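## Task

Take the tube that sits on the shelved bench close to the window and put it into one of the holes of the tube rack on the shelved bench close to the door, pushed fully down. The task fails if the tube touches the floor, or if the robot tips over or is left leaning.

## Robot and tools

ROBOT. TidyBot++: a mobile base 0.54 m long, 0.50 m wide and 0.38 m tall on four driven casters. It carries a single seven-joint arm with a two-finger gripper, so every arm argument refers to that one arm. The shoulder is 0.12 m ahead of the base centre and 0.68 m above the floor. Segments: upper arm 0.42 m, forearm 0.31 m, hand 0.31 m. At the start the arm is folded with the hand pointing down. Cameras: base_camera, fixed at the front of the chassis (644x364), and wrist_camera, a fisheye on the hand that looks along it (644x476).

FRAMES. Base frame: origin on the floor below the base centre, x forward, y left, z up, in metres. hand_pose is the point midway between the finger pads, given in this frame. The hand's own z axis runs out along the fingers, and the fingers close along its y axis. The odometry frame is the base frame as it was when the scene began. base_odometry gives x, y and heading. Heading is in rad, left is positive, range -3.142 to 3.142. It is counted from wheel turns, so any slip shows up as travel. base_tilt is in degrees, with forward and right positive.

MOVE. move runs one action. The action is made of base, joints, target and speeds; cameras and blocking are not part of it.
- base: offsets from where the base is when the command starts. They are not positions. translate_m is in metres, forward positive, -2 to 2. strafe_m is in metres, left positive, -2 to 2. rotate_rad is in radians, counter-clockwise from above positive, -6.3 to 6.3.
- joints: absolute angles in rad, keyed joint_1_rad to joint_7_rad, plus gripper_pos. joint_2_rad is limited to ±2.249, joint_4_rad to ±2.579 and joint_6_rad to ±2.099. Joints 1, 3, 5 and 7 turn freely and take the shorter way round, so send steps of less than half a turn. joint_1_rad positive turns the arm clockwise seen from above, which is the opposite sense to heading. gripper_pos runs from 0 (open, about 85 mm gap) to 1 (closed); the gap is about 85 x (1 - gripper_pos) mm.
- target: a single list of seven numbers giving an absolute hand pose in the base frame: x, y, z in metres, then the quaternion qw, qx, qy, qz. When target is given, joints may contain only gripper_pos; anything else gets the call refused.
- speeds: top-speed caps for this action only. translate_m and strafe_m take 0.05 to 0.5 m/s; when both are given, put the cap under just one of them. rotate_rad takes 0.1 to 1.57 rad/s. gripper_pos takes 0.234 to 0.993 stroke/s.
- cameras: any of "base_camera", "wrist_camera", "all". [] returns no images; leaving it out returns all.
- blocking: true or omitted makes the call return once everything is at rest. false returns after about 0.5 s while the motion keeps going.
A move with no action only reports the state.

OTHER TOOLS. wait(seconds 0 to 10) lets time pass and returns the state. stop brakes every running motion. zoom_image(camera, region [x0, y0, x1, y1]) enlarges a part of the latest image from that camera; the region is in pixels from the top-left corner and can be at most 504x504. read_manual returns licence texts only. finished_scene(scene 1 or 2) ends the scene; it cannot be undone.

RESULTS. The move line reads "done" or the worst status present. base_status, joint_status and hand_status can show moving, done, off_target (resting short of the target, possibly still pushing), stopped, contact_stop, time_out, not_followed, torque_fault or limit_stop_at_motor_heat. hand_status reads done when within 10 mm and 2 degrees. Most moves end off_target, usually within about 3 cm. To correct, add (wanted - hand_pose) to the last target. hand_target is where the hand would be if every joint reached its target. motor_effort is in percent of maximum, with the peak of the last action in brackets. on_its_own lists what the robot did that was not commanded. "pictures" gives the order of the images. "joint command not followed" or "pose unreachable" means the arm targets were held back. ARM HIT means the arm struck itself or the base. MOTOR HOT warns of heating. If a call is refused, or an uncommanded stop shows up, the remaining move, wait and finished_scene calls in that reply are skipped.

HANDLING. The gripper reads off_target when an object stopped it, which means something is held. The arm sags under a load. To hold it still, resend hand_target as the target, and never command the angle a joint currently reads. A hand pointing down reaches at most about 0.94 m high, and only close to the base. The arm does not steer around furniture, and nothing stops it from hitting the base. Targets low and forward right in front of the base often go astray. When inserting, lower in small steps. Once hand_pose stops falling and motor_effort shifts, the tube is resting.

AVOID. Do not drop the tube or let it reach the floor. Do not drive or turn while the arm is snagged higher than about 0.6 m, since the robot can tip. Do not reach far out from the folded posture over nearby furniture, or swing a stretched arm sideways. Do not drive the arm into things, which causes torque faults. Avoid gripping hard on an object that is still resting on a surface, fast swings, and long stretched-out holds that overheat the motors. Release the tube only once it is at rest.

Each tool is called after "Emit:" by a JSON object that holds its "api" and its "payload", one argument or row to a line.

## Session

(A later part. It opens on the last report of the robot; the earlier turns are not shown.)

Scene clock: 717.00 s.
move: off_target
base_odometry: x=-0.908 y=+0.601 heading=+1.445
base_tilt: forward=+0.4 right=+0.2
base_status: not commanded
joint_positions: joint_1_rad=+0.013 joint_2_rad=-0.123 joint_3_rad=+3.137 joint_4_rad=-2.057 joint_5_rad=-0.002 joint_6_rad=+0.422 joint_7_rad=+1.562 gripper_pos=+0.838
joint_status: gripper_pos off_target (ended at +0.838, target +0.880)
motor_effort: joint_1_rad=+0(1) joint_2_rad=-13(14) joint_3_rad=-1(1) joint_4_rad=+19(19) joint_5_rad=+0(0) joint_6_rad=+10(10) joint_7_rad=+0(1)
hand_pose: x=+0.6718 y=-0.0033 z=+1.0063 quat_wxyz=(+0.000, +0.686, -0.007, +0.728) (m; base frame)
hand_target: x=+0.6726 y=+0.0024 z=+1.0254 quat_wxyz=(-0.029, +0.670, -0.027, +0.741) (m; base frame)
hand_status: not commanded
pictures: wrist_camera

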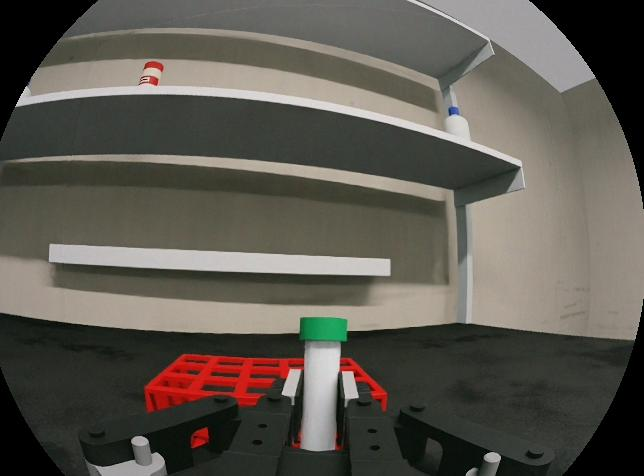

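Emit:
{"api": "move", "payload": {
  "joints": {"joint_2_rad":-0.165,"joint_4_rad":-1.812,"joint_6_rad":0.199},
  "cameras": ["wrist_camera"]
}}

Emit:
{"api": "move", "payload": {
  "base": {"translate_m":0.025,"strafe_m":0.004},
  "cameras": []
}}

Emit:
{"api": "move", "payload": {
  "joints": {"joint_2_rad":-0.15,"joint_4_rad":-1.90,"joint_6_rad":0.29},
  "cameras": ["wrist_camera"]
}}

Emit:
{"api": "move", "payload": {
  "joints": {"joint_2_rad":-0.14,"joint_4_rad":-1.97,"joint_6_rad":0.35},
  "cameras": ["wrist_camera"]
}}

Emit:
{"api": "zoom_image", "payload": {
  "camera": "wrist_camera",
  "region": [130, 280, 410, 476]
}}

Scene clock: 735.47 s.
move: done
base_odometry: x=-0.908 y=+0.601 heading=+1.445
base_tilt: forward=+0.4 right=+0.2
base_status: not commanded
joint_positions: joint_1_rad=+0.013 joint_2_rad=-0.148 joint_3_rad=+3.137 joint_4_rad=-1.841 joint_5_rad=-0.002 joint_6_rad=+0.281 joint_7_rad=+1.562 gripper_pos=+0.838
joint_status: all done
motor_effort: joint_1_rad=+0(1) joint_2_rad=-14(16) joint_3_rad=+0(1) joint_4_rad=+19(20) joint_5_rad=+0(0) joint_6_rad=+9(11) joint_7_rad=+0(1)
hand_pose: x=+0.6764 y=-0.0032 z=+1.1084 quat_wxyz=(-0.001, +0.649, -0.006, +0.761) (m; base frame)
hand_target: x=+0.6723 y=+0.0039 z=+1.1110 quat_wxyz=(-0.031, +0.662, -0.026, +0.749) (m; base frame)
hand_status: not commanded
pictures: wrist_camera

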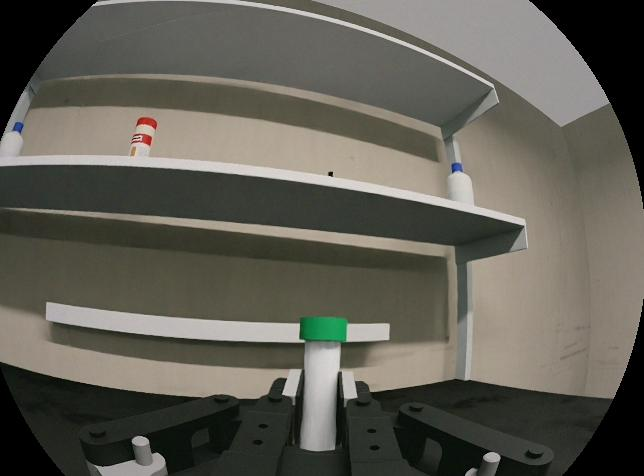

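Scene clock: 736.37 s.
move: done
base_odometry: x=-0.909 y=+0.626 heading=+1.445
base_tilt: forward=+0.5 right=+0.2
base_status: done
joint_positions: joint_1_rad=+0.012 joint_2_rad=-0.155 joint_3_rad=+3.137 joint_4_rad=-1.841 joint_5_rad=-0.002 joint_6_rad=+0.279 joint_7_rad=+1.562 gripper_pos=+0.838
joint_status: not commanded
motor_effort: joint_1_rad=-1(2) joint_2_rad=-13(16) joint_3_rad=+0(1) joint_4_rad=+19(20) joint_5_rad=+0(0) joint_6_rad=+9(10) joint_7_rad=+0(1)
hand_pose: x=+0.6734 y=-0.0031 z=+1.1119 quat_wxyz=(-0.001, +0.647, -0.006, +0.762) (m; base frame)
hand_target: x=+0.6723 y=+0.0039 z=+1.1110 quat_wxyz=(-0.031, +0.662, -0.026, +0.749) (m; base frame)
hand_status: not commanded
pictures: none
No camera images: "cameras" was empty.

Scene clock: 737.23 s.
move: done
base_odometry: x=-0.909 y=+0.626 heading=+1.445
base_tilt: forward=+0.4 right=+0.1
base_status: not commanded
joint_positions: joint_1_rad=+0.012 joint_2_rad=-0.155 joint_3_rad=+3.137 joint_4_rad=-1.896 joint_5_rad=-0.002 joint_6_rad=+0.279 joint_7_rad=+1.562 gripper_pos=+0.838
joint_status: all done
motor_effort: joint_1_rad=+0(1) joint_2_rad=-14(14) joint_3_rad=-1(1) joint_4_rad=+19(21) joint_5_rad=+0(0) joint_6_rad=+10(10) joint_7_rad=+0(0)
hand_pose: x=+0.6733 y=-0.0031 z=+1.0780 quat_wxyz=(+0.000, +0.668, -0.006, +0.744) (m; base frame)
hand_target: x=+0.6748 y=+0.0033 z=+1.0762 quat_wxyz=(-0.030, +0.666, -0.026, +0.745) (m; base frame)
hand_status: not commanded
pictures: wrist_camera

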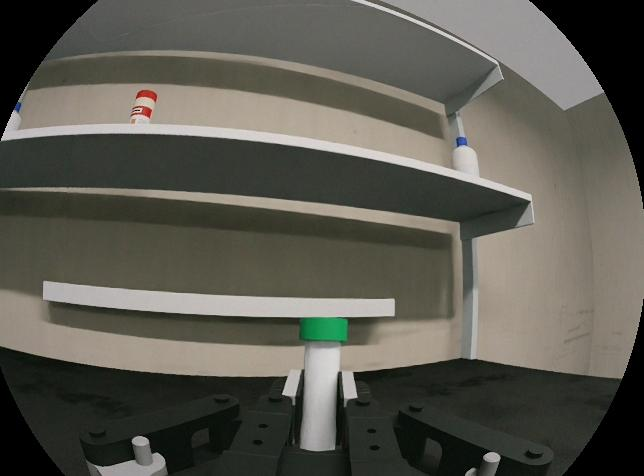

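Scene clock: 738.03 s.
move: done
base_odometry: x=-0.909 y=+0.626 heading=+1.445
base_tilt: forward=+0.5 right=+0.2
base_status: not commanded
joint_positions: joint_1_rad=+0.012 joint_2_rad=-0.155 joint_3_rad=+3.137 joint_4_rad=-1.962 joint_5_rad=-0.002 joint_6_rad=+0.294 joint_7_rad=+1.562 gripper_pos=+0.838
joint_status: all done
motor_effort: joint_1_rad=+0(1) joint_2_rad=-12(14) joint_3_rad=-1(1) joint_4_rad=+18(20) joint_5_rad=+0(0) joint_6_rad=+8(10) joint_7_rad=+0(1)
hand_pose: x=+0.6704 y=-0.0032 z=+1.0420 quat_wxyz=(+0.000, +0.686, -0.006, +0.727) (m; base frame)
hand_target: x=+0.6741 y=+0.0029 z=+1.0461 quat_wxyz=(-0.029, +0.674, -0.027, +0.738) (m; base frame)
hand_status: not commanded
pictures: wrist_camera

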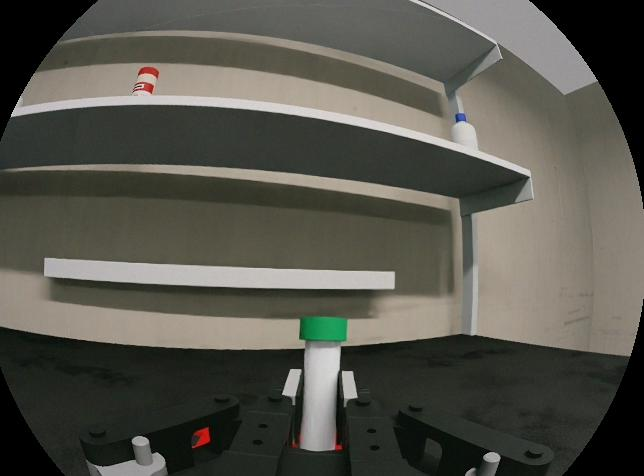

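Scaled by 1.800.

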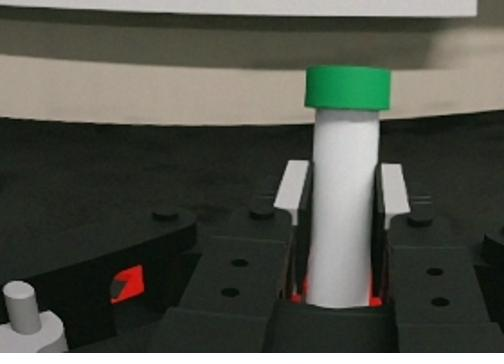

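Emit:
{"api": "move", "payload": {
  "joints": {"joint_2_rad":-0.125,"joint_4_rad":-2.02,"joint_6_rad":0.41},
  "cameras": ["wrist_camera"]
}}

Emit:
{"api": "zoom_image", "payload": {
  "camera": "wrist_camera",
  "region": [130, 280, 410, 476]
}}

Scene clock: 743.37 s.
move: done
base_odometry: x=-0.909 y=+0.626 heading=+1.445
base_tilt: forward=+0.4 right=+0.1
base_status: not commanded
joint_positions: joint_1_rad=+0.012 joint_2_rad=-0.154 joint_3_rad=+3.137 joint_4_rad=-1.997 joint_5_rad=-0.002 joint_6_rad=+0.355 joint_7_rad=+1.562 gripper_pos=+0.838
joint_status: all done
motor_effort: joint_1_rad=+0(1) joint_2_rad=-12(13) joint_3_rad=+0(1) joint_4_rad=+17(18) joint_5_rad=+0(0) joint_6_rad=+7(9) joint_7_rad=-1(1)
hand_pose: x=+0.6673 y=-0.0032 z=+1.0388 quat_wxyz=(+0.000, +0.677, -0.006, +0.736) (m; base frame)
hand_target: x=+0.6746 y=+0.0026 z=+1.0258 quat_wxyz=(-0.029, +0.676, -0.027, +0.736) (m; base frame)
hand_status: not commanded
pictures: wrist_camera

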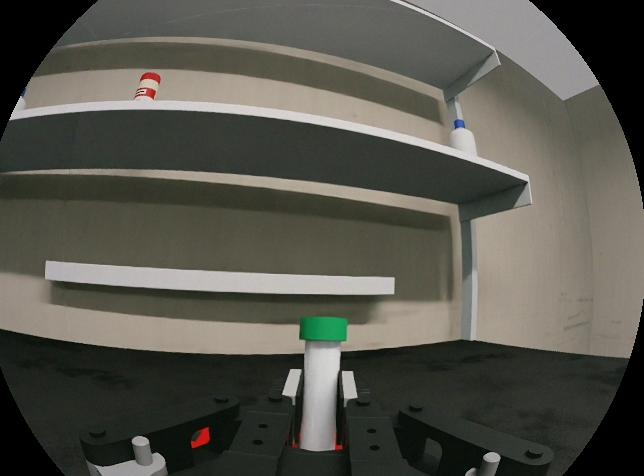

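Scaled by 1.800.

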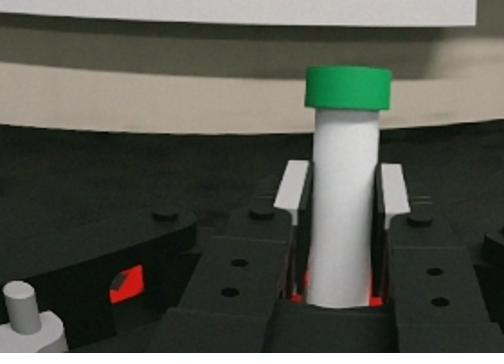

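Emit:
{"api": "move", "payload": {
  "joints": {"joint_2_rad":-0.125,"joint_4_rad":-1.98,"joint_6_rad":0.32},
  "cameras": []
}}

Emit:
{"api": "move", "payload": {
  "joints": {"joint_2_rad":-0.11,"joint_4_rad":-2.03,"joint_6_rad":0.37},
  "cameras": ["wrist_camera"]
}}

Emit:
{"api": "zoom_image", "payload": {
  "camera": "wrist_camera",
  "region": [130, 280, 410, 476]
}}

Scene clock: 754.53 s.
move: done
base_odometry: x=-0.909 y=+0.626 heading=+1.445
base_tilt: forward=+0.4 right=+0.2
base_status: not commanded
joint_positions: joint_1_rad=+0.012 joint_2_rad=-0.154 joint_3_rad=+3.137 joint_4_rad=-1.990 joint_5_rad=-0.002 joint_6_rad=+0.341 joint_7_rad=+1.562 gripper_pos=+0.838
joint_status: all done
motor_effort: joint_1_rad=+0(1) joint_2_rad=-13(13) joint_3_rad=+0(1) joint_4_rad=+18(18) joint_5_rad=+0(0) joint_6_rad=+8(9) joint_7_rad=+0(1)
hand_pose: x=+0.6681 y=-0.0032 z=+1.0393 quat_wxyz=(+0.000, +0.679, -0.006, +0.734) (m; base frame)
hand_target: x=+0.6794 y=+0.0031 z=+1.0223 quat_wxyz=(-0.029, +0.694, -0.028, +0.719) (m; base frame)
hand_status: not commanded
pictures: none
No camera images: "cameras" was empty.

Scene clock: 755.27 s.
move: done
base_odometry: x=-0.909 y=+0.626 heading=+1.445
base_tilt: forward=+0.5 right=+0.1
base_status: not commanded
joint_positions: joint_1_rad=+0.012 joint_2_rad=-0.153 joint_3_rad=+3.137 joint_4_rad=-2.000 joint_5_rad=-0.002 joint_6_rad=+0.358 joint_7_rad=+1.562 gripper_pos=+0.838
joint_status: all done
motor_effort: joint_1_rad=+0(1) joint_2_rad=-9(12) joint_3_rad=+0(1) joint_4_rad=+14(18) joint_5_rad=+0(0) joint_6_rad=+5(8) joint_7_rad=+0(1)
hand_pose: x=+0.6674 y=-0.0032 z=+1.0378 quat_wxyz=(+0.000, +0.677, -0.006, +0.736) (m; base frame)
hand_target: x=+0.6794 y=+0.0028 z=+0.9989 quat_wxyz=(-0.028, +0.699, -0.028, +0.714) (m; base frame)
hand_status: not commanded
pictures: wrist_camera

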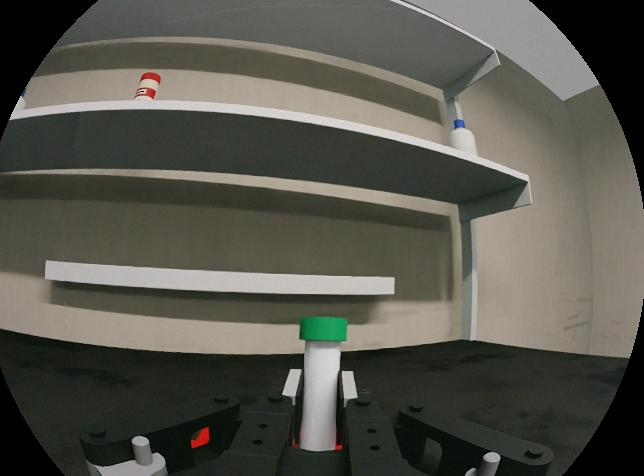

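Scaled by 1.800.

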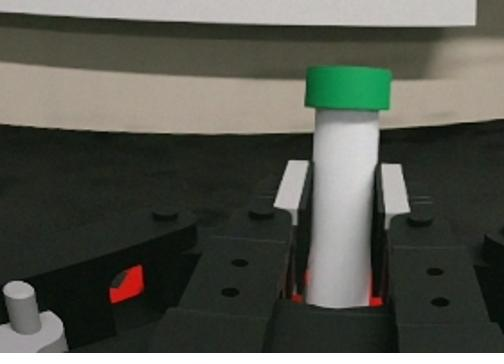

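Emit:
{"api": "move", "payload": {
  "joints": {"joint_2_rad":-0.135,"joint_4_rad":-1.995,"joint_6_rad":0.37},
  "cameras": []
}}

Emit:
{"api": "move", "payload": {
  "joints": {"gripper_pos":0.74},
  "speeds": {"gripper_pos":0.234},
  "cameras": ["wrist_camera"]
}}

Emit:
{"api": "zoom_image", "payload": {
  "camera": "wrist_camera",
  "region": [130, 280, 410, 476]
}}

Scene clock: 783.53 s.
move: done
base_odometry: x=-0.909 y=+0.626 heading=+1.445
base_tilt: forward=+0.4 right=+0.1
base_status: not commanded
joint_positions: joint_1_rad=+0.012 joint_2_rad=-0.153 joint_3_rad=+3.137 joint_4_rad=-1.999 joint_5_rad=-0.002 joint_6_rad=+0.358 joint_7_rad=+1.562 gripper_pos=+0.838
joint_status: all done
motor_effort: joint_1_rad=+0(1) joint_2_rad=-12(13) joint_3_rad=-1(1) joint_4_rad=+18(18) joint_5_rad=+0(0) joint_6_rad=+8(9) joint_7_rad=+0(1)
hand_pose: x=+0.6675 y=-0.0032 z=+1.0383 quat_wxyz=(+0.000, +0.677, -0.006, +0.736) (m; base frame)
hand_target: x=+0.6739 y=+0.0028 z=+1.0342 quat_wxyz=(-0.029, +0.677, -0.027, +0.734) (m; base frame)
hand_status: not commanded
pictures: none
No camera images: "cameras" was empty.

Scene clock: 784.43 s.
move: done
base_odometry: x=-0.909 y=+0.626 heading=+1.445
base_tilt: forward=+0.4 right=+0.1
base_status: not commanded
joint_positions: joint_1_rad=+0.012 joint_2_rad=-0.153 joint_3_rad=+3.137 joint_4_rad=-1.999 joint_5_rad=-0.002 joint_6_rad=+0.358 joint_7_rad=+1.562 gripper_pos=+0.738
joint_status: all done
motor_effort: joint_1_rad=+0(1) joint_2_rad=-13(14) joint_3_rad=+0(1) joint_4_rad=+19(19) joint_5_rad=+0(1) joint_6_rad=+9(10) joint_7_rad=+0(0)
hand_pose: x=+0.6675 y=-0.0032 z=+1.0383 quat_wxyz=(+0.000, +0.677, -0.006, +0.736) (m; base frame)
hand_target: x=+0.6739 y=+0.0028 z=+1.0342 quat_wxyz=(-0.029, +0.677, -0.027, +0.734) (m; base frame)
hand_status: not commanded
pictures: wrist_camera

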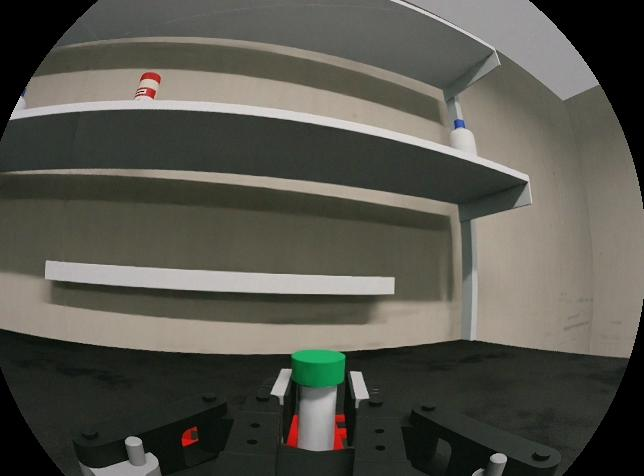

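Scaled by 1.800.

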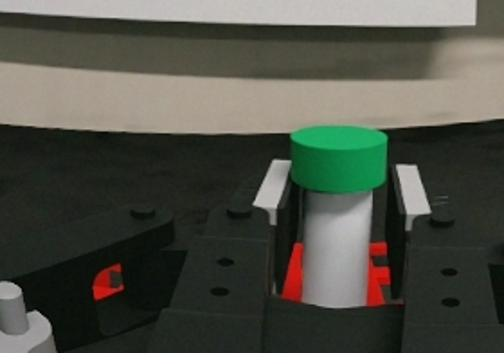

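Emit:
{"api": "move", "payload": {
  "joints": {"gripper_pos":0.6},
  "speeds": {"gripper_pos":0.24},
  "cameras": ["wrist_camera"]
}}

Emit:
{"api": "move", "payload": {
  "base": {"translate_m":-0.18},
  "speeds": {"translate_m":0.1},
  "cameras": ["wrist_camera"]
}}

Emit:
{"api": "move", "payload": {
  "joints": {"joint_2_rad":-0.45,"joint_4_rad":-1.4,"joint_6_rad":-1.5},
  "cameras": ["wrist_camera"]
}}

Scene clock: 820.33 s.
move: done
base_odometry: x=-0.909 y=+0.626 heading=+1.445
base_tilt: forward=+0.4 right=+0.2
base_status: not commanded
joint_positions: joint_1_rad=+0.012 joint_2_rad=-0.153 joint_3_rad=+3.137 joint_4_rad=-1.999 joint_5_rad=-0.002 joint_6_rad=+0.358 joint_7_rad=+1.562 gripper_pos=+0.599
joint_status: all done
motor_effort: joint_1_rad=+0(1) joint_2_rad=-13(14) joint_3_rad=+0(1) joint_4_rad=+19(19) joint_5_rad=+0(1) joint_6_rad=+9(10) joint_7_rad=+0(1)
hand_pose: x=+0.6675 y=-0.0032 z=+1.0383 quat_wxyz=(+0.000, +0.677, -0.006, +0.736) (m; base frame)
hand_target: x=+0.6739 y=+0.0028 z=+1.0342 quat_wxyz=(-0.029, +0.677, -0.027, +0.734) (m; base frame)
hand_status: not commanded
pictures: wrist_camera

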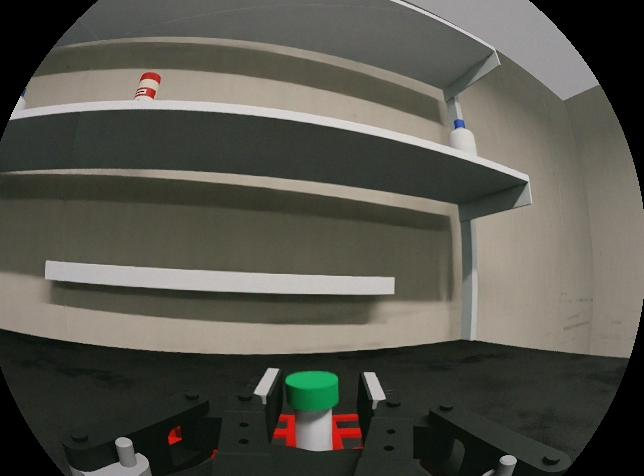

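Scene clock: 822.70 s.
move: done
base_odometry: x=-0.931 y=+0.447 heading=+1.445
base_tilt: forward=+0.4 right=+0.0
base_status: done
joint_positions: joint_1_rad=+0.012 joint_2_rad=-0.149 joint_3_rad=+3.137 joint_4_rad=-1.999 joint_5_rad=-0.002 joint_6_rad=+0.358 joint_7_rad=+1.562 gripper_pos=+0.599
joint_status: not commanded
motor_effort: joint_1_rad=+0(1) joint_2_rad=-13(16) joint_3_rad=+0(1) joint_4_rad=+19(19) joint_5_rad=+0(1) joint_6_rad=+9(10) joint_7_rad=+0(1)
hand_pose: x=+0.6691 y=-0.0032 z=+1.0358 quat_wxyz=(+0.000, +0.679, -0.006, +0.734) (m; base frame)
hand_target: x=+0.6739 y=+0.0028 z=+1.0342 quat_wxyz=(-0.029, +0.677, -0.027, +0.734) (m; base frame)
hand_status: not commanded
pictures: wrist_camera

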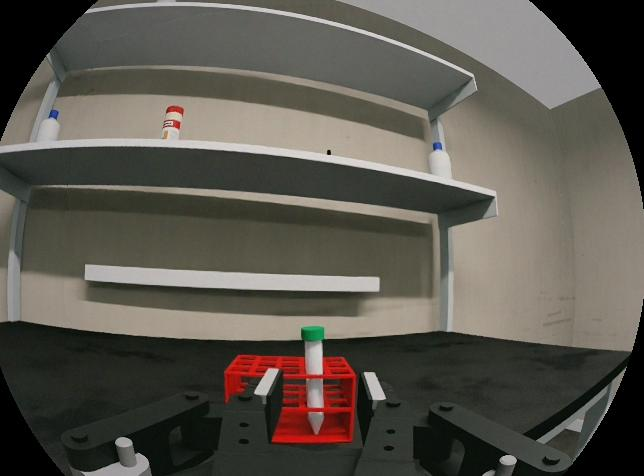

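Scene clock: 825.37 s.
move: done
base_odometry: x=-0.931 y=+0.447 heading=+1.445
base_tilt: forward=+0.4 right=+0.0
base_status: not commanded
joint_positions: joint_1_rad=+0.012 joint_2_rad=-0.445 joint_3_rad=+3.137 joint_4_rad=-1.428 joint_5_rad=-0.002 joint_6_rad=-1.422 joint_7_rad=+1.562 gripper_pos=+0.599
joint_status: all done
motor_effort: joint_1_rad=+0(1) joint_2_rad=+0(15) joint_3_rad=+0(1) joint_4_rad=+15(20) joint_5_rad=+0(1) joint_6_rad=+6(10) joint_7_rad=+0(1)
hand_pose: x=+0.4086 y=+0.0000 z=+1.0055 quat_wxyz=(+0.000, +0.933, -0.008, +0.360) (m; base frame)
hand_target: x=+0.3901 y=+0.0095 z=+1.0038 quat_wxyz=(-0.021, +0.940, -0.023, +0.338) (m; base frame)
hand_status: not commanded
pictures: wrist_camera

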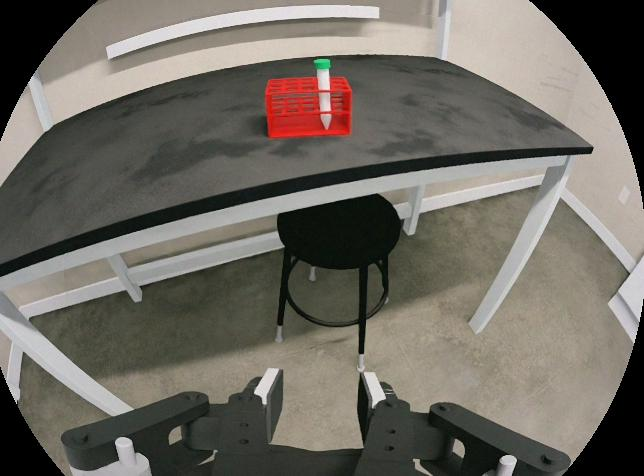

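Emit:
{"api": "zoom_image", "payload": {
  "camera": "wrist_camera",
  "region": [250, 45, 370, 145]
}}

Scaled by 4.200.

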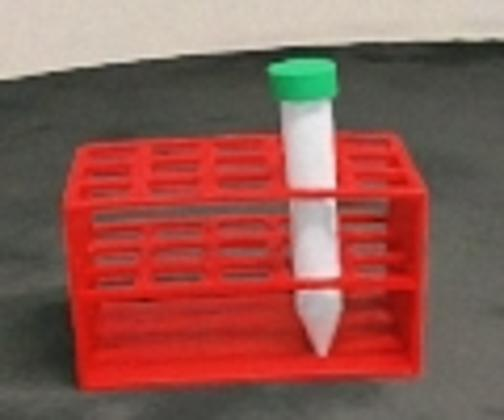

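Emit:
{"api": "finished_scene", "payload": {
  "scene": 2
}}

The scene is finished: the task was done.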